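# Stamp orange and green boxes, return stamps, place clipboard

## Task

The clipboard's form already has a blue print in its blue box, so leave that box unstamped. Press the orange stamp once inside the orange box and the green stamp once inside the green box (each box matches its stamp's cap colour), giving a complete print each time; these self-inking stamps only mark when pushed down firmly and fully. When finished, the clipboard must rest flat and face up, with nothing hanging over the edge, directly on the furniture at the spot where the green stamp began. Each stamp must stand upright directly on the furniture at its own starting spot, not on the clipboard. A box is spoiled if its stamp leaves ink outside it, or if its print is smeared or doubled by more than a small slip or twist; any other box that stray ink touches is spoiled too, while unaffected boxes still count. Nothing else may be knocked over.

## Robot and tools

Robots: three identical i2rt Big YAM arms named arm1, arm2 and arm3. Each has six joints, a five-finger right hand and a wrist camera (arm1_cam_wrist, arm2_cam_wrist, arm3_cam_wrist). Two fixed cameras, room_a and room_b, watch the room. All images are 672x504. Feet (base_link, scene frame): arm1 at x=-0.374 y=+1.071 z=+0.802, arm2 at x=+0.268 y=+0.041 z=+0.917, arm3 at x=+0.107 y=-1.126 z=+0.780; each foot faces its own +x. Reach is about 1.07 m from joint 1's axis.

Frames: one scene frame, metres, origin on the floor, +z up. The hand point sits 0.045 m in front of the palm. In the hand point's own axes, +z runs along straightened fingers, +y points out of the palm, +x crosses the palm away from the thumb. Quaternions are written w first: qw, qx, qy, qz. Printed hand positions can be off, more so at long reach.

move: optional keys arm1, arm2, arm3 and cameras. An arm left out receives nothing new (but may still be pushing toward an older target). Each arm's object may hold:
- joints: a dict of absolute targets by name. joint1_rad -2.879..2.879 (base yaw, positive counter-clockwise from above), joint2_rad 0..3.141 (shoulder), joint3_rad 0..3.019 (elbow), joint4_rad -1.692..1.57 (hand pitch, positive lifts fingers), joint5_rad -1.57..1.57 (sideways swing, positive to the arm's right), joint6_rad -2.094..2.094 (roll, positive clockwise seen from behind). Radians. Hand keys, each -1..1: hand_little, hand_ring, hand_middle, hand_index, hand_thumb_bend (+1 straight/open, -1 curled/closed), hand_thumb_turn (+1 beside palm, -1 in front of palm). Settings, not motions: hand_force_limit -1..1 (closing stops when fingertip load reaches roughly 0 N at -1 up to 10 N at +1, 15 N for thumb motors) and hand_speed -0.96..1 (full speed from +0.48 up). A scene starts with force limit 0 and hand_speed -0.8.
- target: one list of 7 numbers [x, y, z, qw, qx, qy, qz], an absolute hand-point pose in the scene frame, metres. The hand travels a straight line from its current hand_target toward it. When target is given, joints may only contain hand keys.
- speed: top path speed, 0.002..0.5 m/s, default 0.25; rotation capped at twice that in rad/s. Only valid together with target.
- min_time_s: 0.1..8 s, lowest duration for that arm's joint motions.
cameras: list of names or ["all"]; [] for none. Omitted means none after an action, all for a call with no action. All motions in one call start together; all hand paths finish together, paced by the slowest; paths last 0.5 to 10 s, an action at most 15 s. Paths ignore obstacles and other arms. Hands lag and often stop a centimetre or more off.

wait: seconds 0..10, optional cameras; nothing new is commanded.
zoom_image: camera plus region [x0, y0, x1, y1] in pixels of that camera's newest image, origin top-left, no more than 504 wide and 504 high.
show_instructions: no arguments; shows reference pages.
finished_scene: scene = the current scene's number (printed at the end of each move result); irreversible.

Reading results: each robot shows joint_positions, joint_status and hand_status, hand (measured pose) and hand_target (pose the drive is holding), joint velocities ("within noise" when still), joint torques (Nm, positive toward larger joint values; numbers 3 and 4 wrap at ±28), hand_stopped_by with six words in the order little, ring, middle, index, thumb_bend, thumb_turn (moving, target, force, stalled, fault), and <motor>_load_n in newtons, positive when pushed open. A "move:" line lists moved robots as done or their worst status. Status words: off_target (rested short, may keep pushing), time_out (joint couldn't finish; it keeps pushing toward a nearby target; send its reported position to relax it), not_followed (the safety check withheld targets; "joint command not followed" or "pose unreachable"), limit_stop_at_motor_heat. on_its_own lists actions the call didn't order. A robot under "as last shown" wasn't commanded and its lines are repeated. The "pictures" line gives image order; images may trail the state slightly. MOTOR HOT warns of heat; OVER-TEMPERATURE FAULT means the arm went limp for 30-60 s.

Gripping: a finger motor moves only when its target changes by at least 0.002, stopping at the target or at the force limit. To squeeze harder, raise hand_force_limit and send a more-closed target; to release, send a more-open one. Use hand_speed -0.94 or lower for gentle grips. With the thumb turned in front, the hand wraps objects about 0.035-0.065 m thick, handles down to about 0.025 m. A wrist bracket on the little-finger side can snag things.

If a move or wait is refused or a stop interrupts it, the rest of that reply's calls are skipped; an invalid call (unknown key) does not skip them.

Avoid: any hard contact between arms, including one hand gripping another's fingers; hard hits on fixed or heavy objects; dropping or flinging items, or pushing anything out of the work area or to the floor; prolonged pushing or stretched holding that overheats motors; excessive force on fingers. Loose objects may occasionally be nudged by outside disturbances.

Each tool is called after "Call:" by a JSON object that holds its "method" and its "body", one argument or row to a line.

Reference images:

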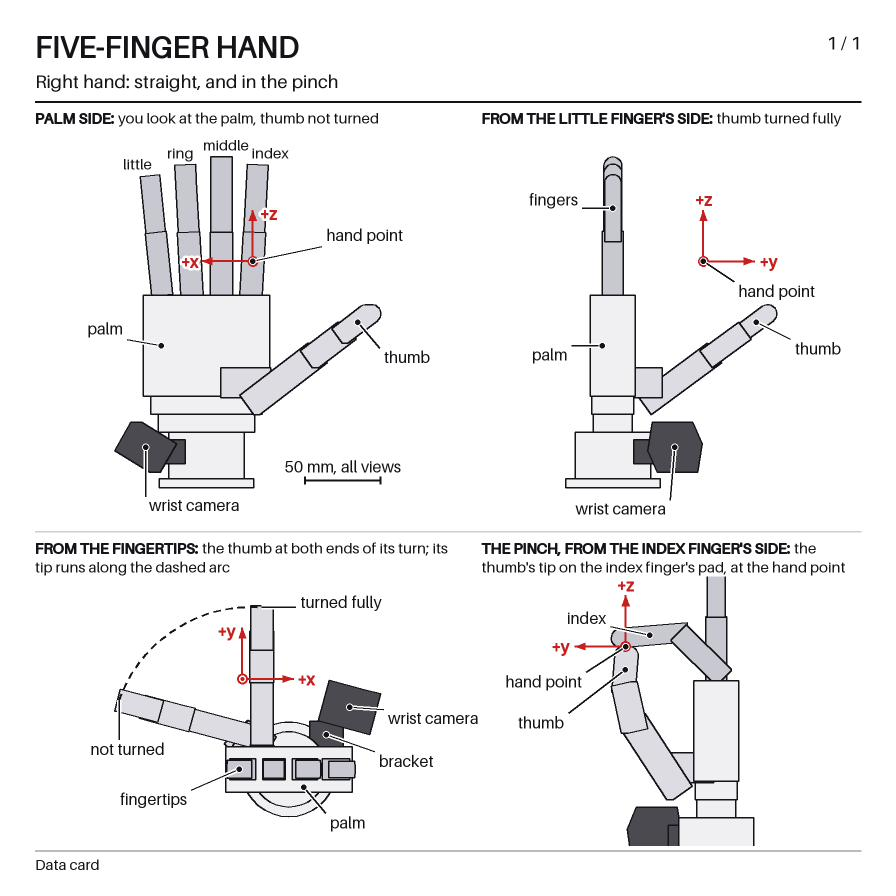

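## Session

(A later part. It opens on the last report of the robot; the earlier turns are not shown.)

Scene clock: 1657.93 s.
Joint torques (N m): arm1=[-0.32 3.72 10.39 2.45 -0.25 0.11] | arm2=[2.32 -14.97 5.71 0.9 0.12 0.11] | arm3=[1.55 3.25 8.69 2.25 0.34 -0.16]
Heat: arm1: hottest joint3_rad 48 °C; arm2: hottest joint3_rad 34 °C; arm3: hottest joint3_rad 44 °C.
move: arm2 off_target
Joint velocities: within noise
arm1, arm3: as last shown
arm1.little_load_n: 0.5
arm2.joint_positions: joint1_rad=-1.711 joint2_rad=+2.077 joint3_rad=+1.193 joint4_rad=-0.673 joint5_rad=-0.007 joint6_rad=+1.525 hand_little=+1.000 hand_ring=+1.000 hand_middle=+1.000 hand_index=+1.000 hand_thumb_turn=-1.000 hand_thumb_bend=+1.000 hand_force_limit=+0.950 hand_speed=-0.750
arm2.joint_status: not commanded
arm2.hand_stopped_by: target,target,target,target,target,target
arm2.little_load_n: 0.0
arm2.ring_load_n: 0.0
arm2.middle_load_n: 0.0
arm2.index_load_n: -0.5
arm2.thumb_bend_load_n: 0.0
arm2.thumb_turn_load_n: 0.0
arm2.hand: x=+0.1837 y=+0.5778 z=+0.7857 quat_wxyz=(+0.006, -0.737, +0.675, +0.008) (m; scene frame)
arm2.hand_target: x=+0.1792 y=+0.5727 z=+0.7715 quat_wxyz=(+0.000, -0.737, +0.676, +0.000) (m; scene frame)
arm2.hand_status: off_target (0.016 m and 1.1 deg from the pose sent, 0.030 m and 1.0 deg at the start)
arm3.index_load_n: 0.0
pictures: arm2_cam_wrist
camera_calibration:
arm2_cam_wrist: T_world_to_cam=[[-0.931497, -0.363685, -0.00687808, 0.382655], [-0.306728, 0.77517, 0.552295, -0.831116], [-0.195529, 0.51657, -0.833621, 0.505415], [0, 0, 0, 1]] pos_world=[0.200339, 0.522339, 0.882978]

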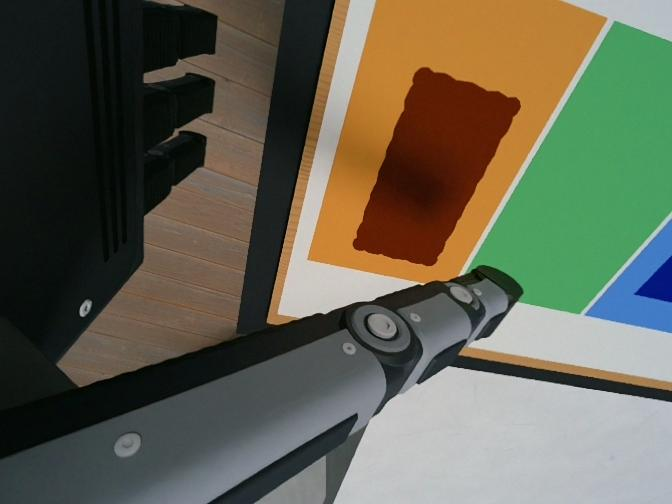

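Call:
{"method": "move", "body": {
  "arm2": {"joints": {"hand_little": 0.05, "hand_ring": 0.05, "hand_middle": 0.05, "hand_index": 0.05, "hand_speed": -0.6, "hand_force_limit": -0.6}},
  "cameras": ["arm2_cam_wrist", "room_b"]
}}

Call:
{"method": "zoom_image", "body": {
  "camera": "room_b",
  "region": [430, 170, 500, 240]
}}

Scene clock: 1674.73 s.
Joint torques (N m): arm1=[-0.03 3.31 10.76 2.4 -0.22 0.16] | arm2=[2.43 -14.92 5.74 0.88 0.09 0.12] | arm3=[1.49 3.25 8.7 2.25 0.33 -0.16]
Heat: arm1: hottest joint3_rad 48 °C; arm2: hottest joint2_rad 33 °C; arm3: hottest joint3_rad 44 °C.
move: arm2 done
Joint velocities: within noise
arm1, arm3: as last shown
arm2.joint_positions: joint1_rad=-1.711 joint2_rad=+2.077 joint3_rad=+1.193 joint4_rad=-0.673 joint5_rad=-0.007 joint6_rad=+1.526 hand_little=+0.050 hand_ring=+0.050 hand_middle=+0.050 hand_index=+0.050 hand_thumb_turn=-1.000 hand_thumb_bend=+1.000 hand_force_limit=-0.600 hand_speed=-0.600
arm2.joint_status: all done
arm2.hand_stopped_by: target,target,target,target,target,target
arm2.little_load_n: 0.0
arm2.ring_load_n: 0.5
arm2.middle_load_n: 0.0
arm2.index_load_n: 0.0
arm2.thumb_bend_load_n: 0.0
arm2.thumb_turn_load_n: 0.0
arm2.hand: x=+0.1838 y=+0.5779 z=+0.7857 quat_wxyz=(+0.006, -0.737, +0.675, +0.008) (m; scene frame)
arm2.hand_target: x=+0.1792 y=+0.5727 z=+0.7715 quat_wxyz=(+0.000, -0.737, +0.676, +0.000) (m; scene frame)
arm2.hand_status: not commanded
arm3.index_load_n: 0.5
pictures: arm2_cam_wrist, room_b
camera_calibration:
arm2_cam_wrist: T_world_to_cam=[[-0.931633, -0.363328, -0.00722865, 0.382806], [-0.306638, 0.775285, 0.552183, -0.831096], [-0.195019, 0.516649, -0.833691, 0.505335], [0, 0, 0, 1]] pos_world=[0.200339, 0.522339, 0.882978]

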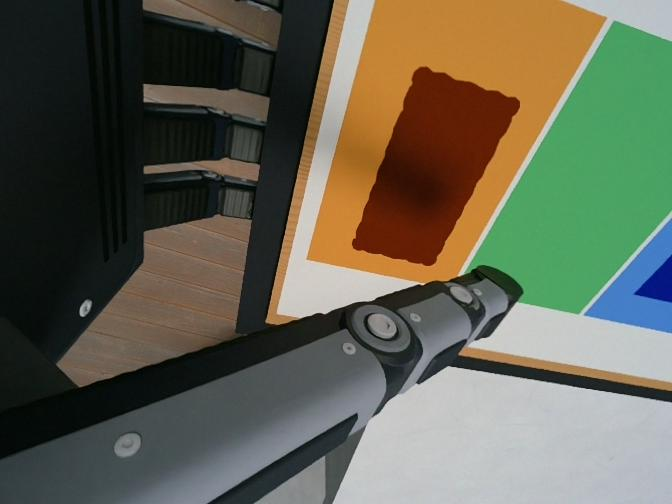

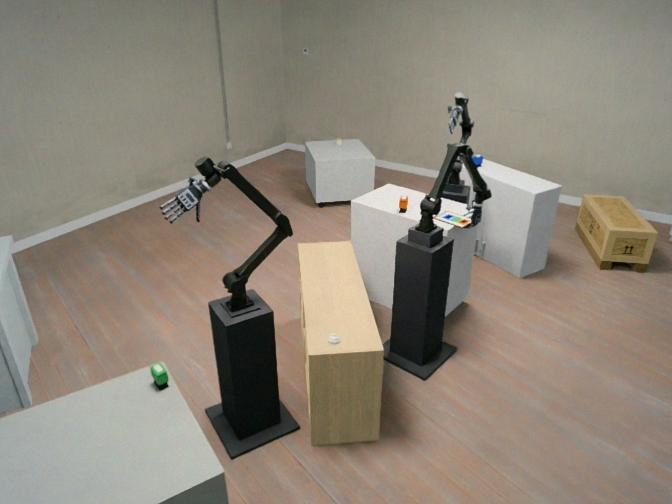

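Scaled by 7.200 from the camera's 672x504 image, which has a finer 960x720 frame.

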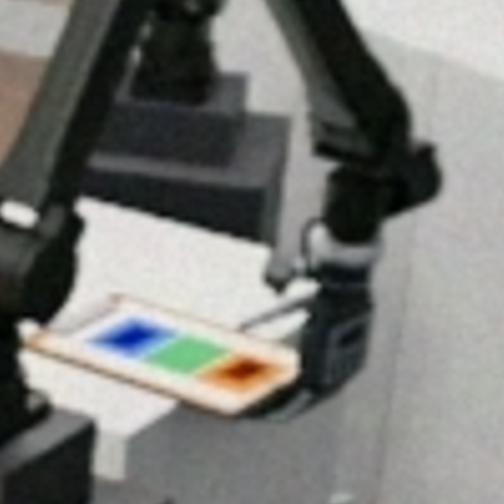

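Call:
{"method": "move", "body": {
  "arm2": {"joints": {"hand_thumb_bend": -0.3, "hand_speed": -0.88, "hand_force_limit": -0.85}},
  "cameras": ["arm2_cam_wrist", "room_b"]
}}

Call:
{"method": "zoom_image", "body": {
  "camera": "room_b",
  "region": [430, 170, 500, 240]
}}

Scene clock: 1685.93 s.
Joint torques (N m): arm1=[-1.03 3.37 10.54 2.25 -0.24 0.14] | arm2=[2.08 -15.03 5.74 0.91 0.09 0.12] | arm3=[1.49 3.37 8.69 2.25 0.34 -0.17]
Heat: arm1: hottest joint3_rad 48 °C; arm2: hottest joint2_rad 33 °C; arm3: hottest joint3_rad 44 °C.
move: arm2 off_target
Joint velocities: within noise
arm1, arm3: as last shown
arm1.little_load_n: 0.0
arm2.joint_positions: joint1_rad=-1.708 joint2_rad=+2.077 joint3_rad=+1.193 joint4_rad=-0.673 joint5_rad=-0.007 joint6_rad=+1.526 hand_little=+0.050 hand_ring=+0.050 hand_middle=+0.050 hand_index=+0.050 hand_thumb_turn=-1.000 hand_thumb_bend=-0.213 hand_force_limit=-0.850 hand_speed=-0.880
arm2.joint_status: hand_thumb_bend off_target (ended at -0.213, target -0.300); the others done
arm2.hand_stopped_by: target,target,target,target,force,target
arm2.little_load_n: 0.0
arm2.ring_load_n: 0.0
arm2.middle_load_n: 0.0
arm2.index_load_n: 0.0
arm2.thumb_bend_load_n: 0.5
arm2.thumb_turn_load_n: 0.0
arm2.hand: x=+0.1820 y=+0.5776 z=+0.7857 quat_wxyz=(+0.006, -0.738, +0.674, +0.007) (m; scene frame)
arm2.hand_target: x=+0.1792 y=+0.5727 z=+0.7715 quat_wxyz=(+0.000, -0.737, +0.676, +0.000) (m; scene frame)
arm2.hand_status: not commanded
arm3.index_load_n: 0.0
pictures: arm2_cam_wrist, room_b
camera_calibration:
arm2_cam_wrist: T_world_to_cam=[[-0.93038, -0.366525, -0.00722944, 0.382664], [-0.309306, 0.774245, 0.552154, -0.830332], [-0.196781, 0.515949, -0.833711, 0.505859], [0, 0, 0, 1]] pos_world=[0.19874, 0.522139, 0.882978]

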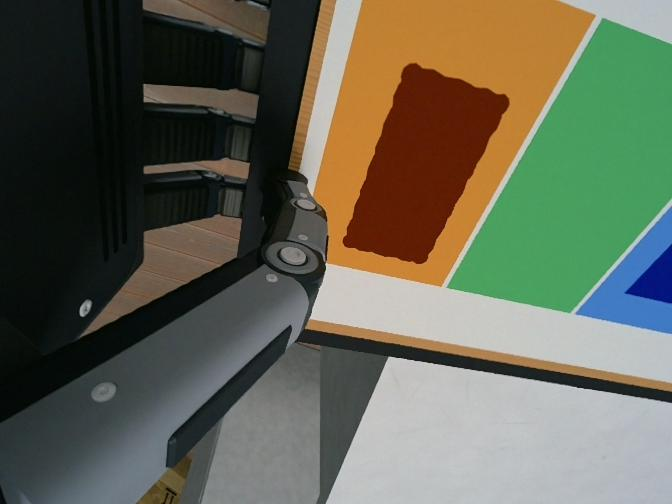

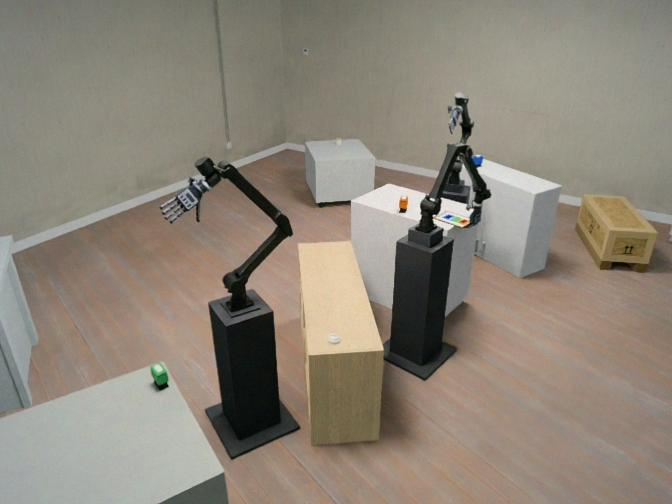

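Scaled by 7.200 from the camera's 672x504 image, which has a finer 960x720 frame.

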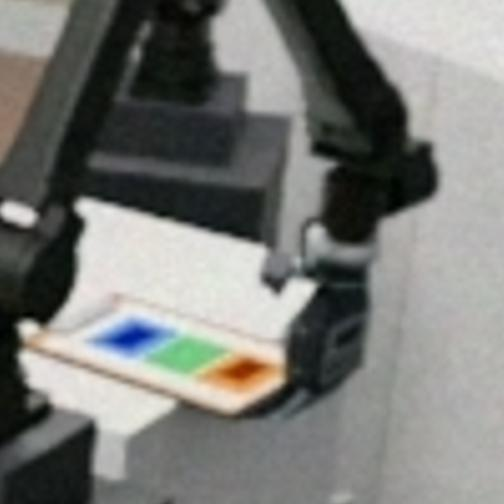

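Call:
{"method": "move", "body": {
  "arm2": {"joints": {"hand_thumb_bend": 0.5, "hand_speed": -0.3}},
  "cameras": []
}}

Call:
{"method": "move", "body": {
  "arm2": {"target": [0.162, 0.573, 0.768, 0.0, 0.7373, -0.6756, 0.0], "speed": 0.04},
  "cameras": ["arm2_cam_wrist"]
}}

Scene clock: 1699.63 s.
Joint torques (N m): arm1=[0.44 3.43 10.76 2.37 -0.25 0.15] | arm2=[2.08 -14.97 5.74 0.9 0.02 0.12] | arm3=[1.49 3.25 8.68 2.25 0.33 -0.17]
Heat: arm1: hottest joint3_rad 48 °C; arm2: hottest joint2_rad 33 °C; arm3: hottest joint3_rad 44 °C.
move: arm2 done
Joint velocities: within noise
arm1, arm3: as last shown
arm2.joint_positions: joint1_rad=-1.708 joint2_rad=+2.077 joint3_rad=+1.193 joint4_rad=-0.673 joint5_rad=-0.005 joint6_rad=+1.526 hand_little=+0.050 hand_ring=+0.050 hand_middle=+0.050 hand_index=+0.050 hand_thumb_turn=-1.000 hand_thumb_bend=+0.500 hand_force_limit=-0.850 hand_speed=-0.300
arm2.joint_status: all done
arm2.hand_stopped_by: target,target,target,target,target,target
arm2.little_load_n: 0.0
arm2.ring_load_n: 0.0
arm2.middle_load_n: 0.0
arm2.index_load_n: 0.0
arm2.thumb_bend_load_n: 0.0
arm2.thumb_turn_load_n: 0.0
arm2.hand: x=+0.1823 y=+0.5775 z=+0.7854 quat_wxyz=(+0.007, -0.738, +0.674, +0.007) (m; scene frame)
arm2.hand_target: x=+0.1792 y=+0.5726 z=+0.7714 quat_wxyz=(+0.000, -0.737, +0.676, +0.000) (m; scene frame)
arm2.hand_status: not commanded
arm3.thumb_bend_load_n: 0.5
pictures: none
No camera images: "cameras" was empty.

Scene clock: 1700.77 s.
Joint torques (N m): arm1=[0.38 3.14 10.43 2.39 -0.27 0.17] | arm2=[2.37 -14.8 6.02 0.88 -0.04 0.14] | arm3=[1.49 3.31 8.68 2.26 0.33 -0.17]
Heat: arm1: hottest joint3_rad 48 °C; arm2: hottest joint2_rad 33 °C; arm3: hottest joint3_rad 44 °C.
move: arm2 off_target
Joint velocities: within noise
arm1.joint_positions: joint1_rad=+1.491 joint2_rad=+0.614 joint3_rad=+1.322 joint4_rad=-1.165 joint5_rad=+0.001 joint6_rad=-1.311 hand_little=+1.000 hand_ring=+1.000 hand_middle=+1.000 hand_index=+1.000 hand_thumb_turn=+1.000 hand_thumb_bend=+1.000 hand_force_limit=+0.000 hand_speed=-0.800
arm1.joint_status: not commanded
arm1.hand_stopped_by: target,target,target,target,target,target
arm1.little_load_n: 0.0
arm1.ring_load_n: 0.0
arm1.middle_load_n: 0.0
arm1.index_load_n: 0.0
arm1.thumb_bend_load_n: 0.0
arm1.thumb_turn_load_n: 0.0
arm1.hand: x=-0.3025 y=+0.8150 z=+1.2963 quat_wxyz=(+0.219, +0.658, -0.535, +0.482) (m; scene frame)
arm1.hand_target: x=-0.3003 y=+0.8175 z=+1.3067 quat_wxyz=(+0.217, +0.653, -0.532, +0.494) (m; scene frame)
arm1.hand_status: not commanded
arm2.joint_positions: joint1_rad=-1.678 joint2_rad=+2.083 joint3_rad=+1.193 joint4_rad=-0.668 joint5_rad=-0.003 joint6_rad=+1.557 hand_little=+0.050 hand_ring=+0.050 hand_middle=+0.050 hand_index=+0.050 hand_thumb_turn=-1.000 hand_thumb_bend=+0.500 hand_force_limit=-0.850 hand_speed=-0.300
arm2.joint_status: not commanded
arm2.hand_stopped_by: target,target,target,target,target,target
arm2.little_load_n: 0.5
arm2.ring_load_n: 0.5
arm2.middle_load_n: 0.0
arm2.index_load_n: 0.0
arm2.thumb_bend_load_n: 0.0
arm2.thumb_turn_load_n: 0.0
arm2.hand: x=+0.1673 y=+0.5764 z=+0.7824 quat_wxyz=(+0.006, -0.738, +0.675, +0.006) (m; scene frame)
arm2.hand_target: x=+0.1622 y=+0.5727 z=+0.7684 quat_wxyz=(+0.000, -0.737, +0.676, +0.000) (m; scene frame)
arm2.hand_status: off_target (0.016 m and 1.0 deg from the pose sent, 0.027 m and 1.1 deg at the start)
arm3.joint_positions: joint1_rad=+1.587 joint2_rad=+0.632 joint3_rad=+1.505 joint4_rad=-1.385 joint5_rad=-0.003 joint6_rad=-1.291 hand_little=+1.000 hand_ring=+1.000 hand_middle=+1.000 hand_index=+1.000 hand_thumb_turn=+1.000 hand_thumb_bend=+1.000 hand_force_limit=+0.000 hand_speed=-0.800
arm3.joint_status: not commanded
arm3.hand_stopped_by: target,target,target,target,target,target
arm3.little_load_n: 0.0
arm3.ring_load_n: 0.0
arm3.middle_load_n: 0.0
arm3.index_load_n: 0.0
arm3.thumb_bend_load_n: 0.0
arm3.thumb_turn_load_n: 0.0
arm3.hand: x=+0.0349 y=-1.3314 z=+1.3102 quat_wxyz=(-0.324, -0.482, +0.715, -0.389) (m; scene frame)
arm3.hand_target: x=+0.0367 y=-1.3307 z=+1.3225 quat_wxyz=(-0.332, -0.485, +0.704, -0.398) (m; scene frame)
arm3.hand_status: not commanded
pictures: arm2_cam_wrist
camera_calibration:
arm2_cam_wrist: T_world_to_cam=[[-0.930951, -0.365019, -0.00955, 0.369646], [-0.309738, 0.775571, 0.550048, -0.831165], [-0.193371, 0.515026, -0.835079, 0.501949], [0, 0, 0, 1]] pos_world=[0.183742, 0.521038, 0.879878]

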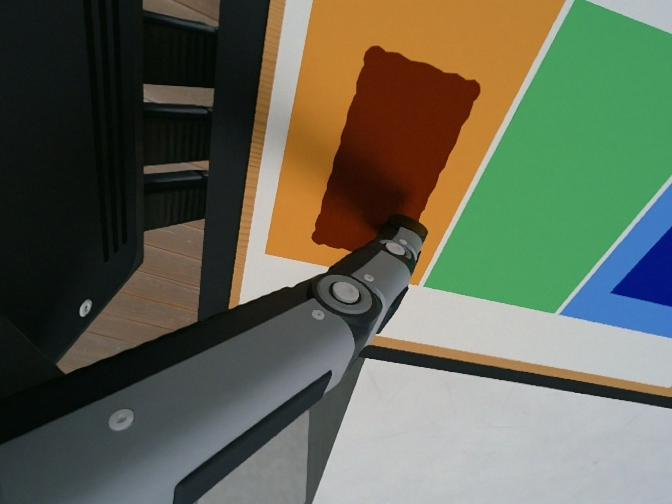

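Call:
{"method": "move", "body": {
  "arm2": {"joints": {"hand_thumb_bend": -0.3, "hand_speed": -0.88, "hand_force_limit": -0.8}},
  "cameras": ["arm2_cam_wrist"]
}}

Scene clock: 1709.23 s.
Joint torques (N m): arm1=[-0.73 3.31 10.5 2.41 -0.22 0.14] | arm2=[2.32 -14.74 6.04 0.88 -0.04 0.13] | arm3=[1.49 3.37 8.68 2.25 0.33 -0.17]
Heat: arm1: hottest joint3_rad 48 °C; arm2: hottest joint2_rad 33 °C; arm3: hottest joint3_rad 44 °C.
move: arm2 off_target
Joint velocities: within noise
arm1, arm3: as last shown
arm2.joint_positions: joint1_rad=-1.678 joint2_rad=+2.083 joint3_rad=+1.193 joint4_rad=-0.668 joint5_rad=-0.003 joint6_rad=+1.558 hand_little=+0.050 hand_ring=+0.050 hand_middle=+0.050 hand_index=+0.050 hand_thumb_turn=-1.000 hand_thumb_bend=+0.122 hand_force_limit=-0.800 hand_speed=-0.880
arm2.joint_status: hand_thumb_bend off_target (ended at +0.122, target -0.300); the others done
arm2.hand_stopped_by: target,target,target,target,force,target
arm2.little_load_n: 0.5
arm2.ring_load_n: 0.0
arm2.middle_load_n: 0.5
arm2.index_load_n: 0.0
arm2.thumb_bend_load_n: 1.5
arm2.thumb_turn_load_n: 0.0
arm2.hand: x=+0.1673 y=+0.5764 z=+0.7824 quat_wxyz=(+0.006, -0.738, +0.675, +0.006) (m; scene frame)
arm2.hand_target: x=+0.1622 y=+0.5727 z=+0.7684 quat_wxyz=(+0.000, -0.737, +0.676, +0.000) (m; scene frame)
arm2.hand_status: not commanded
pictures: arm2_cam_wrist
camera_calibration:
arm2_cam_wrist: T_world_to_cam=[[-0.931075, -0.364705, -0.00948701, 0.36945], [-0.309437, 0.775667, 0.550082, -0.831301], [-0.193259, 0.515103, -0.835057, 0.501869], [0, 0, 0, 1]] pos_world=[0.183741, 0.521038, 0.879878]

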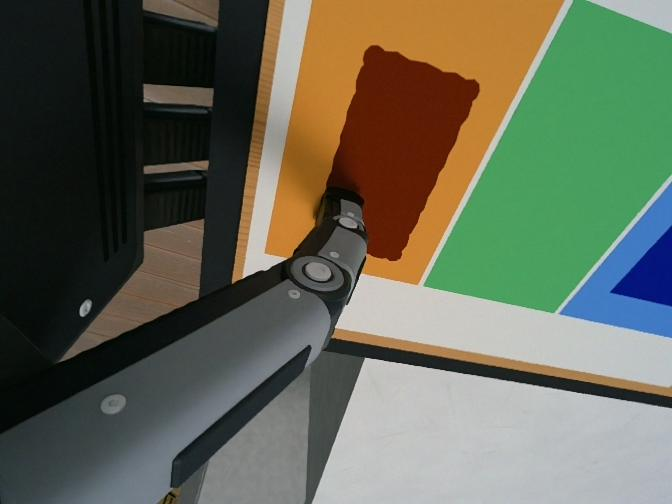

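Call:
{"method": "move", "body": {
  "arm2": {"joints": {"hand_little": -0.5, "hand_ring": -0.5, "hand_middle": -0.5, "hand_index": -0.5, "hand_speed": -0.9, "hand_force_limit": -0.7}},
  "cameras": ["arm2_cam_wrist", "room_b"]
}}

Call:
{"method": "zoom_image", "body": {
  "camera": "room_b",
  "region": [430, 170, 500, 240]
}}

Scene clock: 1715.47 s.
Joint torques (N m): arm1=[-0.5 3.49 10.52 2.52 -0.19 0.19] | arm2=[2.37 -14.8 6.04 0.9 -0.01 0.12] | arm3=[1.44 3.31 8.69 2.28 0.33 -0.17]
Heat: arm1: hottest joint3_rad 48 °C; arm2: hottest joint2_rad 33 °C; arm3: hottest joint3_rad 44 °C.
move: arm2 off_target
Joint velocities: within noise
arm1, arm3: as last shown
arm2.joint_positions: joint1_rad=-1.678 joint2_rad=+2.083 joint3_rad=+1.193 joint4_rad=-0.668 joint5_rad=-0.004 joint6_rad=+1.559 hand_little=+0.005 hand_ring=-0.032 hand_middle=-0.079 hand_index=-0.107 hand_thumb_turn=-1.000 hand_thumb_bend=+0.123 hand_force_limit=-0.700 hand_speed=-0.900
arm2.joint_status: hand_little off_target (ended at +0.005, target -0.500); hand_ring off_target (ended at -0.032, target -0.500); hand_middle off_target (ended at -0.079, target -0.500); hand_index off_target (ended at -0.107, target -0.500); the others done
arm2.hand_stopped_by: force,force,force,force,force,target
arm2.little_load_n: 0.5
arm2.ring_load_n: 0.0
arm2.middle_load_n: 1.0
arm2.index_load_n: 2.0
arm2.thumb_bend_load_n: 8.0
arm2.thumb_turn_load_n: 0.0
arm2.hand: x=+0.1672 y=+0.5765 z=+0.7825 quat_wxyz=(+0.006, -0.737, +0.675, +0.006) (m; scene frame)
arm2.hand_target: x=+0.1622 y=+0.5727 z=+0.7684 quat_wxyz=(+0.000, -0.737, +0.676, +0.000) (m; scene frame)
arm2.hand_status: not commanded
pictures: arm2_cam_wrist, room_b
camera_calibration:
arm2_cam_wrist: T_world_to_cam=[[-0.93151, -0.36361, -0.0088106, 0.368306], [-0.308141, 0.776073, 0.550236, -0.831995], [-0.193234, 0.515265, -0.834963, 0.501626], [0, 0, 0, 1]] pos_world=[0.183641, 0.521138, 0.879878]

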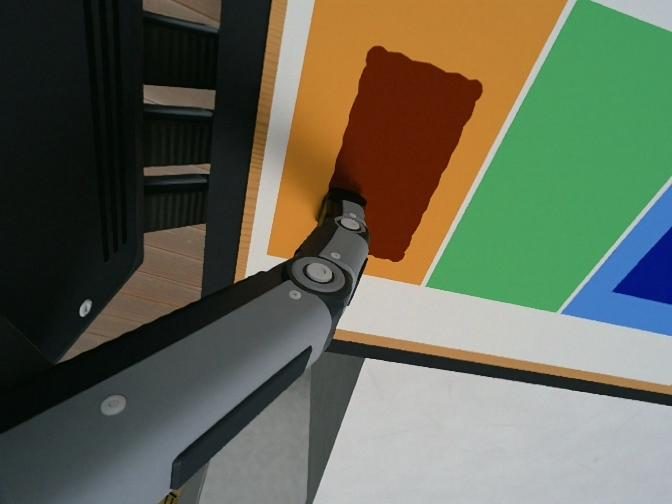

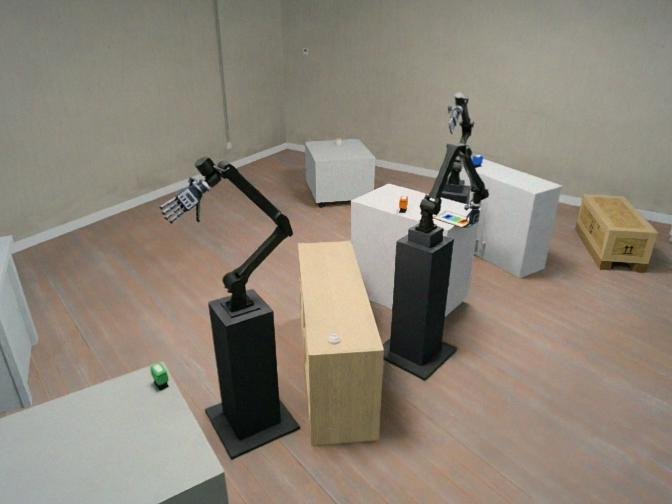

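Scaled by 7.200 from the camera's 672x504 image, which has a finer 960x720 frame.

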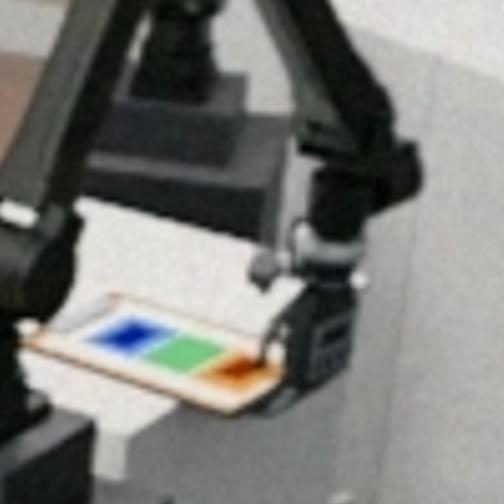

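Call:
{"method": "move", "body": {
  "arm2": {"joints": {"hand_middle": -0.55, "hand_index": -0.55, "hand_speed": -0.92, "hand_force_limit": 0.1}},
  "cameras": []
}}

Call:
{"method": "move", "body": {
  "arm2": {"target": [0.162, 0.573, 0.805, 0.0, 0.7373, -0.6756, 0.0], "speed": 0.04},
  "cameras": ["arm2_cam_wrist", "arm1_cam_wrist", "room_b"]
}}

Call:
{"method": "zoom_image", "body": {
  "camera": "room_b",
  "region": [430, 170, 500, 240]
}}

Scene clock: 1724.40 s.
Joint torques (N m): arm1=[-0.15 2.78 10.5 2.37 -0.15 0.09] | arm2=[2.32 -14.8 6.05 0.88 0.24 0.12] | arm3=[1.44 3.31 8.68 2.25 0.33 -0.16]
Heat: arm1: hottest joint3_rad 48 °C; arm2: hottest joint3_rad 33 °C; arm3: hottest joint3_rad 44 °C.
move: arm2 off_target
Joint velocities: within noise
arm1, arm3: as last shown
arm1.thumb_bend_load_n: 0.5
arm2.joint_positions: joint1_rad=-1.678 joint2_rad=+2.083 joint3_rad=+1.193 joint4_rad=-0.668 joint5_rad=-0.011 joint6_rad=+1.559 hand_little=+0.005 hand_ring=-0.032 hand_middle=-0.196 hand_index=-0.194 hand_thumb_turn=-1.000 hand_thumb_bend=+0.125 hand_force_limit=+0.100 hand_speed=-0.920
arm2.joint_status: hand_middle off_target (ended at -0.196, target -0.550); hand_index off_target (ended at -0.194, target -0.550); the others done
arm2.hand_stopped_by: force,force,force,force,force,target
arm2.little_load_n: 0.0
arm2.ring_load_n: 0.0
arm2.middle_load_n: 6.0
arm2.index_load_n: 4.5
arm2.thumb_bend_load_n: 17.0
arm2.thumb_turn_load_n: -1.0
arm2.hand: x=+0.1659 y=+0.5764 z=+0.7829 quat_wxyz=(+0.004, -0.737, +0.675, +0.008) (m; scene frame)
arm2.hand_target: x=+0.1622 y=+0.5727 z=+0.7684 quat_wxyz=(+0.000, -0.737, +0.676, +0.000) (m; scene frame)
arm2.hand_status: not commanded
pictures: none
No camera images: "cameras" was empty.

Scene clock: 1725.87 s.
Joint torques (N m): arm1=[0.03 3.19 10.66 2.33 -0.22 0.15] | arm2=[2.32 -18.96 6.32 -0.02 0.11 -0.05] | arm3=[1.49 3.25 8.69 2.24 0.34 -0.17]
Heat: arm1: hottest joint3_rad 48 °C; arm2: hottest joint3_rad 33 °C; arm3: hottest joint3_rad 44 °C.
move: arm2 off_target
Joint velocities: within noise
arm1, arm3: as last shown
arm1.thumb_bend_load_n: 0.0
arm2.joint_positions: joint1_rad=-1.678 joint2_rad=+2.065 joint3_rad=+1.193 joint4_rad=-0.723 joint5_rad=-0.008 joint6_rad=+1.574 hand_little=+0.005 hand_ring=-0.032 hand_middle=-0.196 hand_index=-0.194 hand_thumb_turn=-1.000 hand_thumb_bend=+0.125 hand_force_limit=+0.100 hand_speed=-0.920
arm2.joint_status: not commanded
arm2.hand_stopped_by: force,force,force,force,force,target
arm2.little_load_n: 0.0
arm2.ring_load_n: 0.0
arm2.middle_load_n: 10.5
arm2.index_load_n: 3.5
arm2.thumb_bend_load_n: 16.0
arm2.thumb_turn_load_n: -1.0
arm2.hand: x=+0.1677 y=+0.5674 z=+0.7905 quat_wxyz=(-0.008, -0.732, +0.681, -0.006) (m; scene frame)
arm2.hand_target: x=+0.1620 y=+0.5729 z=+0.8048 quat_wxyz=(+0.000, -0.737, +0.676, +0.000) (m; scene frame)
arm2.hand_status: off_target (0.017 m and 1.4 deg from the pose sent, 0.023 m and 1.0 deg at the start)
pictures: arm1_cam_wrist, arm2_cam_wrist, room_b
camera_calibration:
arm1_cam_wrist: T_world_to_cam=[[-0.879028, -0.476276, 0.021699, 0.0950022], [-0.402687, 0.717304, -0.568611, 0.0360828], [0.255251, -0.508563, -0.82232, 1.67305], [0, 0, 0, 1]] pos_world=[-0.329009, 0.870219, 1.39424]
arm2_cam_wrist: T_world_to_cam=[[-0.937007, -0.349273, 0.00507944, 0.347287], [-0.295623, 0.800657, 0.52111, -0.822148], [-0.186076, 0.486782, -0.853474, 0.542632], [0, 0, 0, 1]] pos_world=[0.183336, 0.515413, 0.889788]

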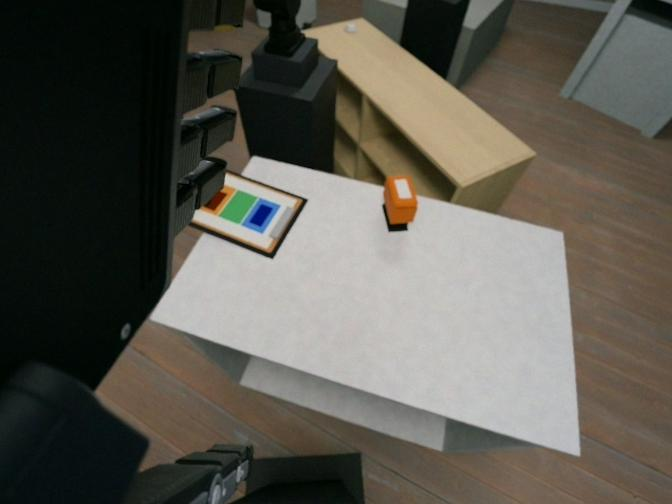

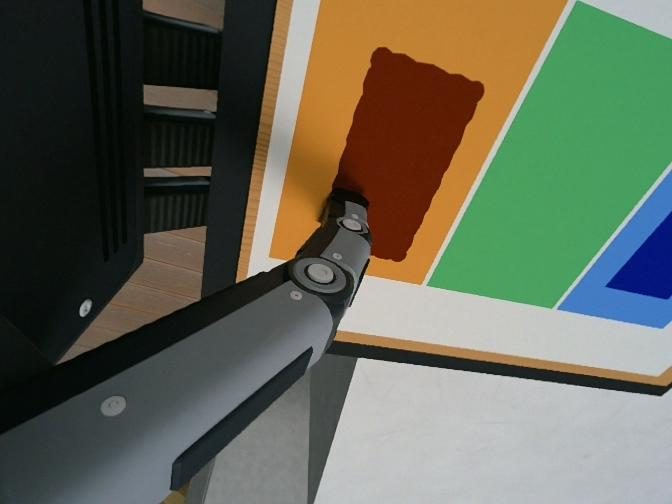

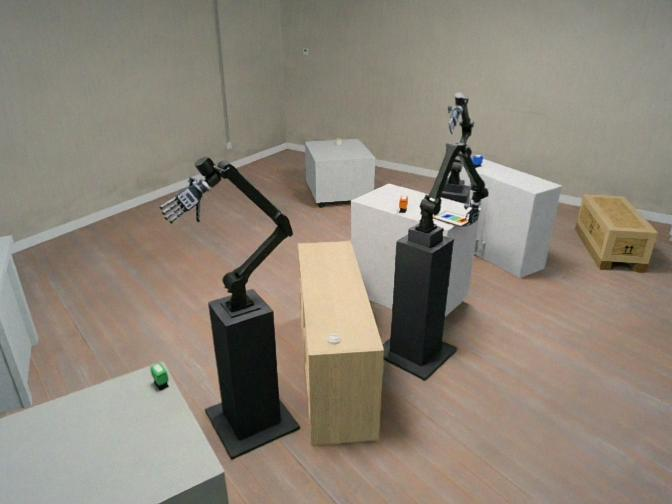

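Scaled by 7.200 from the camera's 672x504 image, which has a finer 960x720 frame.

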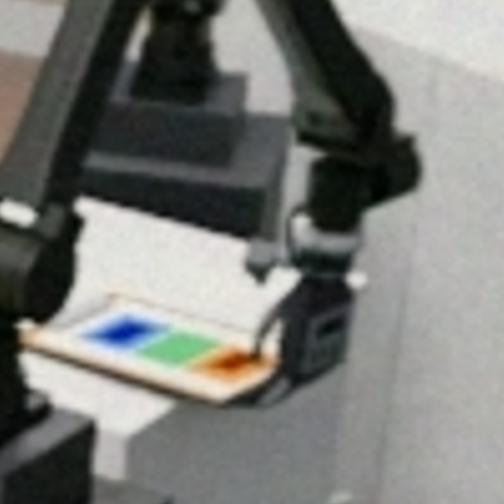

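Call:
{"method": "move", "body": {
  "arm2": {"joints": {"hand_little": -0.55, "hand_ring": -0.55, "hand_speed": -0.92, "hand_force_limit": -0.6}},
  "cameras": []
}}

Call:
{"method": "move", "body": {
  "arm2": {"target": [0.165, 0.56, 0.90, 0.0, 0.7373, -0.6756, 0.0], "speed": 0.06},
  "cameras": ["arm2_cam_wrist", "arm1_cam_wrist", "room_b"]
}}

Call:
{"method": "zoom_image", "body": {
  "camera": "room_b",
  "region": [420, 140, 500, 240]
}}

Scene clock: 1732.17 s.
Joint torques (N m): arm1=[0.38 3.25 10.54 2.26 -0.23 0.08] | arm2=[2.32 -18.78 6.34 0.12 0.1 -0.05] | arm3=[1.49 3.31 8.69 2.24 0.33 -0.16]
Heat: arm1: hottest joint3_rad 48 °C; arm2: hottest joint3_rad 33 °C; arm3: hottest joint3_rad 44 °C.
move: arm2 off_target
Joint velocities: within noise
arm1, arm3: as last shown
arm1.middle_load_n: 0.5
arm2.joint_positions: joint1_rad=-1.678 joint2_rad=+2.062 joint3_rad=+1.193 joint4_rad=-0.726 joint5_rad=-0.008 joint6_rad=+1.574 hand_little=-0.211 hand_ring=-0.196 hand_middle=-0.196 hand_index=-0.194 hand_thumb_turn=-1.000 hand_thumb_bend=+0.125 hand_force_limit=-0.600 hand_speed=-0.920
arm2.joint_status: hand_little off_target (ended at -0.211, target -0.550); hand_ring off_target (ended at -0.196, target -0.550); the others done
arm2.hand_stopped_by: force,force,force,force,force,target
arm2.little_load_n: 2.0
arm2.ring_load_n: 0.5
arm2.middle_load_n: 7.5
arm2.index_load_n: 7.0
arm2.thumb_bend_load_n: 17.0
arm2.thumb_turn_load_n: 1.0
arm2.hand: x=+0.1677 y=+0.5673 z=+0.7919 quat_wxyz=(-0.008, -0.732, +0.681, -0.006) (m; scene frame)
arm2.hand_target: x=+0.1620 y=+0.5729 z=+0.8049 quat_wxyz=(+0.000, -0.737, +0.676, +0.000) (m; scene frame)
arm2.hand_status: not commanded
arm3.thumb_bend_load_n: -0.5
pictures: none
No camera images: "cameras" was empty.

Scene clock: 1734.37 s.
Joint torques (N m): arm1=[0.21 3.19 10.59 2.51 -0.21 0.14] | arm2=[1.85 -17.85 7.73 0.16 -0.1 -0.11] | arm3=[1.55 3.31 8.68 2.25 0.33 -0.17]
Heat: arm1: hottest joint3_rad 48 °C; arm2: hottest joint2_rad 33 °C; arm3: hottest joint3_rad 44 °C.
move: arm2 off_target
Joint velocities: within noise
arm1, arm3: as last shown
arm1.middle_load_n: 0.0
arm2.joint_positions: joint1_rad=-1.677 joint2_rad=+1.872 joint3_rad=+1.193 joint4_rad=-0.926 joint5_rad=-0.002 joint6_rad=+1.574 hand_little=-0.211 hand_ring=-0.196 hand_middle=-0.195 hand_index=-0.194 hand_thumb_turn=-1.000 hand_thumb_bend=+0.126 hand_force_limit=-0.600 hand_speed=-0.920
arm2.joint_status: not commanded
arm2.hand_stopped_by: force,force,force,force,force,target
arm2.little_load_n: 0.0
arm2.ring_load_n: 0.0
arm2.middle_load_n: 14.5
arm2.index_load_n: 3.5
arm2.thumb_bend_load_n: 25.0
arm2.thumb_turn_load_n: 1.0
arm2.hand: x=+0.1690 y=+0.5535 z=+0.8826 quat_wxyz=(-0.009, -0.732, +0.681, -0.012) (m; scene frame)
arm2.hand_target: x=+0.1650 y=+0.5599 z=+0.8998 quat_wxyz=(+0.000, -0.737, +0.676, +0.000) (m; scene frame)
arm2.hand_status: off_target (0.019 m and 1.9 deg from the pose sent, 0.108 m and 1.4 deg at the start)
arm3.thumb_bend_load_n: 0.0
pictures: arm1_cam_wrist, arm2_cam_wrist, room_b
camera_calibration:
arm1_cam_wrist: T_world_to_cam=[[-0.879028, -0.476276, 0.021699, 0.0950022], [-0.402687, 0.717304, -0.568611, 0.0360828], [0.255251, -0.508563, -0.82232, 1.67305], [0, 0, 0, 1]] pos_world=[-0.329009, 0.870219, 1.39424]
arm2_cam_wrist: T_world_to_cam=[[-0.936743, -0.350009, 0.00242085, 0.345937], [-0.299636, 0.805465, 0.511316, -0.8521], [-0.180915, 0.478247, -0.859389, 0.637354], [0, 0, 0, 1]] pos_world=[0.184041, 0.502606, 0.982591]

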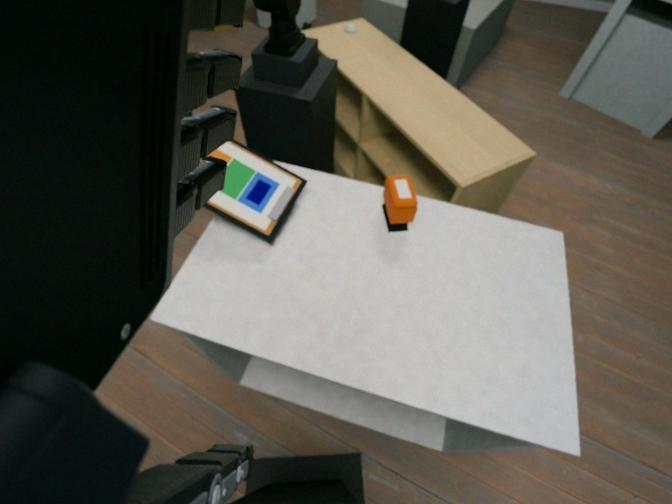

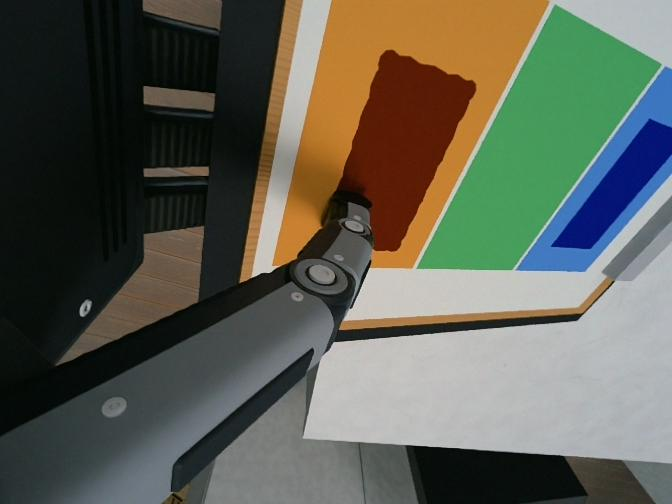

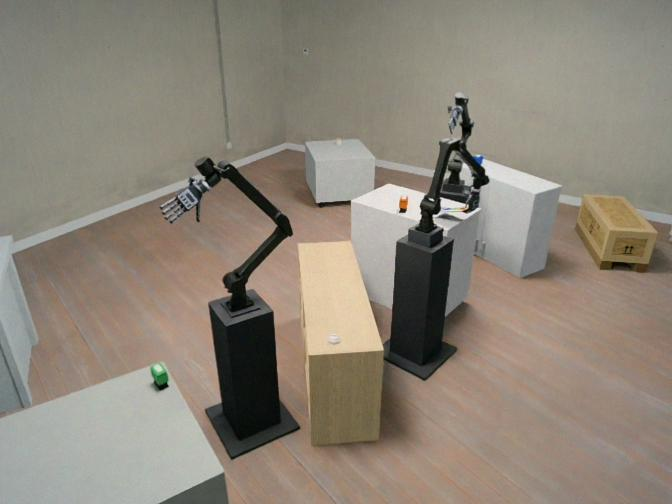

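Scaled by 5.040 from the camera's 672x504 image, which has a finer 960x720 frame.

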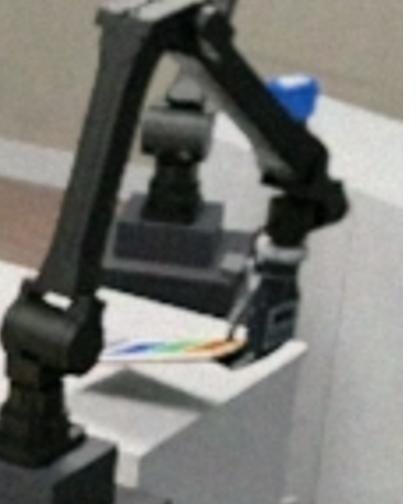

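Call:
{"method": "move", "body": {
  "arm2": {"target": [0.165, 0.545, 1.13, 0.0, 0.7373, -0.6756, 0.0], "speed": 0.1},
  "arm3": {"joints": {"joint1_rad": -0.9, "joint5_rad": 0.0, "joint6_rad": -1.3}, "min_time_s": 4},
  "cameras": ["arm2_cam_wrist", "arm3_cam_wrist", "room_b"]
}}

Scene clock: 1889.57 s.
Joint torques (N m): arm1=[0.44 3.55 10.71 2.19 -0.22 0.14] | arm2=[1.96 -15.62 12.62 0.1 -0.1 -0.1] | arm3=[-0.56 3.14 8.73 2.28 0.27 -0.17]
Heat: arm1: hottest joint3_rad 49 °C; arm2: hottest joint3_rad 35 °C; arm3: hottest joint3_rad 44 °C.
move: arm2 off_target; arm3 done
Joint velocities: within noise
arm1: as last shown
arm2.joint_positions: joint1_rad=-1.677 joint2_rad=+1.619 joint3_rad=+1.476 joint4_rad=-1.491 joint5_rad=-0.002 joint6_rad=+1.574 hand_little=-0.211 hand_ring=-0.196 hand_middle=-0.195 hand_index=-0.194 hand_thumb_turn=-1.000 hand_thumb_bend=+0.126 hand_force_limit=-0.600 hand_speed=-0.920
arm2.joint_status: not commanded
arm2.hand_stopped_by: force,force,force,force,force,target
arm2.little_load_n: 0.0
arm2.ring_load_n: 0.5
arm2.middle_load_n: 15.0
arm2.index_load_n: 3.5
arm2.thumb_bend_load_n: 25.0
arm2.thumb_turn_load_n: 1.0
arm2.hand: x=+0.1694 y=+0.5343 z=+1.1008 quat_wxyz=(-0.019, -0.732, +0.681, -0.023) (m; scene frame)
arm2.hand_target: x=+0.1651 y=+0.5438 z=+1.1299 quat_wxyz=(+0.000, -0.737, +0.676, +0.000) (m; scene frame)
arm2.hand_status: off_target (0.031 m and 3.5 deg from the pose sent, 0.248 m and 1.9 deg at the start)
arm3.joint_positions: joint1_rad=-0.886 joint2_rad=+0.632 joint3_rad=+1.505 joint4_rad=-1.385 joint5_rad=-0.002 joint6_rad=-1.291 hand_little=+1.000 hand_ring=+1.000 hand_middle=+1.000 hand_index=+1.000 hand_thumb_turn=+1.000 hand_thumb_bend=+1.000 hand_force_limit=+0.000 hand_speed=-0.800
arm3.joint_status: all done
arm3.hand_stopped_by: target,target,target,target,target,target
arm3.little_load_n: 0.0
arm3.ring_load_n: 0.0
arm3.middle_load_n: 0.0
arm3.index_load_n: 0.0
arm3.thumb_bend_load_n: 0.0
arm3.thumb_turn_load_n: 0.0
arm3.hand: x=+0.0346 y=-0.9178 z=+1.3090 quat_wxyz=(-0.471, +0.518, +0.691, +0.179) (m; scene frame)
arm3.hand_target: x=+0.0387 y=-0.9177 z=+1.3213 quat_wxyz=(-0.480, +0.516, +0.684, +0.189) (m; scene frame)
arm3.hand_status: not commanded
pictures: arm2_cam_wrist, arm3_cam_wrist, room_b
camera_calibration:
arm2_cam_wrist: T_world_to_cam=[[-0.936799, -0.349707, 0.0105986, 0.329947], [-0.300652, 0.820144, 0.486799, -0.92879], [-0.178929, 0.452846, -0.87345, 0.862857], [0, 0, 0, 1]] pos_world=[0.184242, 0.486385, 1.2023]
arm3_cam_wrist: T_world_to_cam=[[0.837605, 0.543919, 0.0506952, 0.395933], [0.500844, -0.727579, -0.468812, -0.0766164], [-0.218111, 0.418069, -0.881842, 1.66105], [0, 0, 0, 1]] pos_world=[0.0690287, -0.965533, 1.40879]

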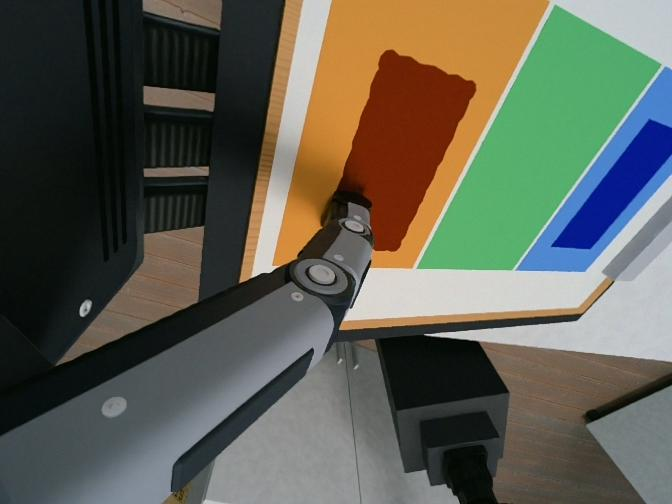

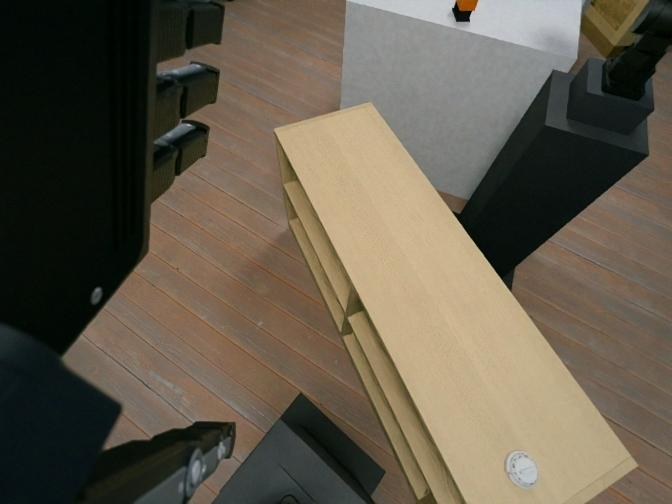

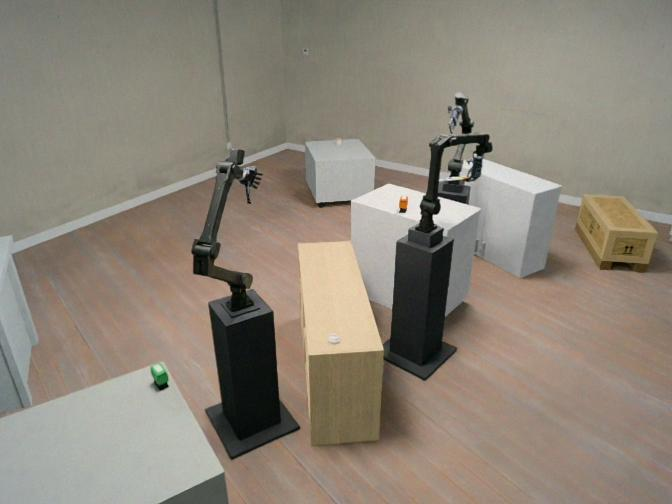

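Call:
{"method": "move", "body": {
  "arm2": {"joints": {"joint1_rad": 0.45, "joint6_rad": 0.0}, "min_time_s": 7},
  "cameras": ["arm2_cam_wrist", "room_b", "room_a"]
}}

Scene clock: 1907.50 s.
Joint torques (N m): arm1=[-0.09 3.43 10.63 2.36 -0.24 0.14] | arm2=[1.73 -15.68 12.55 0.02 0.02 -0.12] | arm3=[-0.56 3.14 8.7 2.24 0.27 -0.16]
Heat: arm1: hottest joint3_rad 49 °C; arm2: hottest joint3_rad 37 °C; arm3: hottest joint3_rad 45 °C.
move: arm2 done
Joint velocities: within noise
arm1.joint_positions: joint1_rad=+1.491 joint2_rad=+0.614 joint3_rad=+1.322 joint4_rad=-1.165 joint5_rad=+0.001 joint6_rad=-1.311 hand_little=+1.000 hand_ring=+1.000 hand_middle=+1.000 hand_index=+1.000 hand_thumb_turn=+1.000 hand_thumb_bend=+1.000 hand_force_limit=+0.000 hand_speed=-0.800
arm1.joint_status: not commanded
arm1.hand_stopped_by: target,target,target,target,target,target
arm1.little_load_n: 0.0
arm1.ring_load_n: 0.0
arm1.middle_load_n: 0.0
arm1.index_load_n: 0.0
arm1.thumb_bend_load_n: 0.0
arm1.thumb_turn_load_n: 0.0
arm1.hand: x=-0.3025 y=+0.8150 z=+1.2963 quat_wxyz=(+0.219, +0.658, -0.535, +0.482) (m; scene frame)
arm1.hand_target: x=-0.3003 y=+0.8175 z=+1.3067 quat_wxyz=(+0.217, +0.653, -0.532, +0.494) (m; scene frame)
arm1.hand_status: not commanded
arm2.joint_positions: joint1_rad=+0.448 joint2_rad=+1.619 joint3_rad=+1.476 joint4_rad=-1.491 joint5_rad=-0.004 joint6_rad=+0.011 hand_little=-0.211 hand_ring=-0.196 hand_middle=-0.195 hand_index=-0.194 hand_thumb_turn=-1.000 hand_thumb_bend=+0.126 hand_force_limit=-0.600 hand_speed=-0.920
arm2.joint_status: all done
arm2.hand_stopped_by: force,force,force,force,force,target
arm2.little_load_n: 0.0
arm2.ring_load_n: 0.0
arm2.middle_load_n: 15.0
arm2.index_load_n: 3.5
arm2.thumb_bend_load_n: 25.0
arm2.thumb_turn_load_n: 1.0
arm2.hand: x=-0.0442 y=-0.2268 z=+1.1023 quat_wxyz=(-0.017, -0.457, -0.889, -0.030) (m; scene frame)
arm2.hand_target: x=-0.0524 y=-0.2330 z=+1.1257 quat_wxyz=(-0.004, -0.452, -0.892, -0.004) (m; scene frame)
arm2.hand_status: not commanded
arm3: as last shown
arm3.joint_positions: joint1_rad=-0.887 joint2_rad=+0.632 joint3_rad=+1.505 joint4_rad=-1.385 joint5_rad=-0.002 joint6_rad=-1.291 hand_little=+1.000 hand_ring=+1.000 hand_middle=+1.000 hand_index=+1.000 hand_thumb_turn=+1.000 hand_thumb_bend=+1.000 hand_force_limit=+0.000 hand_speed=-0.800
arm3.hand: x=+0.0347 y=-0.9177 z=+1.3090 quat_wxyz=(-0.471, +0.519, +0.691, +0.179) (m; scene frame)
arm3.hand_target: x=+0.0388 y=-0.9176 z=+1.3213 quat_wxyz=(-0.480, +0.516, +0.684, +0.189) (m; scene frame)
pictures: arm2_cam_wrist, room_a, room_b
camera_calibration:
arm2_cam_wrist: T_world_to_cam=[[0.616385, 0.784921, 0.0629979, 0.131797], [0.632933, -0.541446, 0.553382, -0.710372], [0.468471, -0.301223, -0.830542, 0.980908], [0, 0, 0, 1]] pos_world=[-0.0911471, -0.192606, 1.19949]

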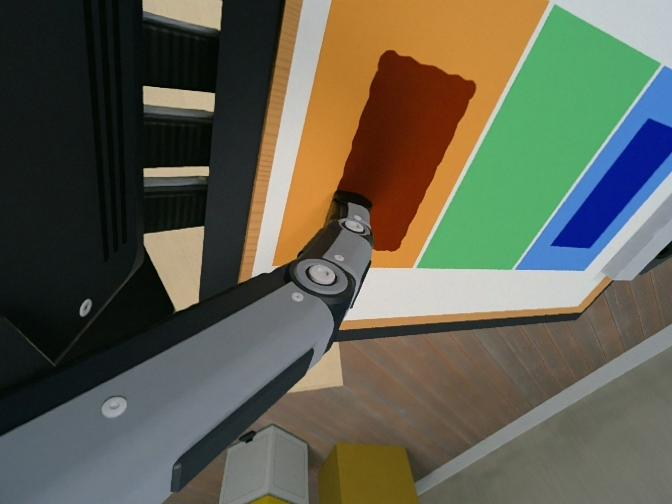

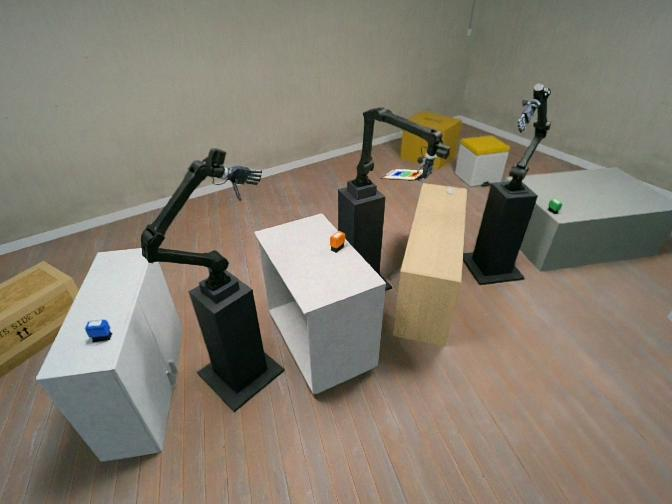

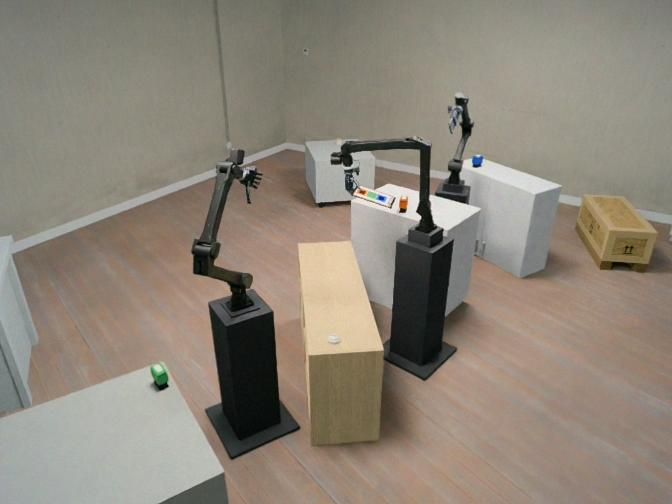

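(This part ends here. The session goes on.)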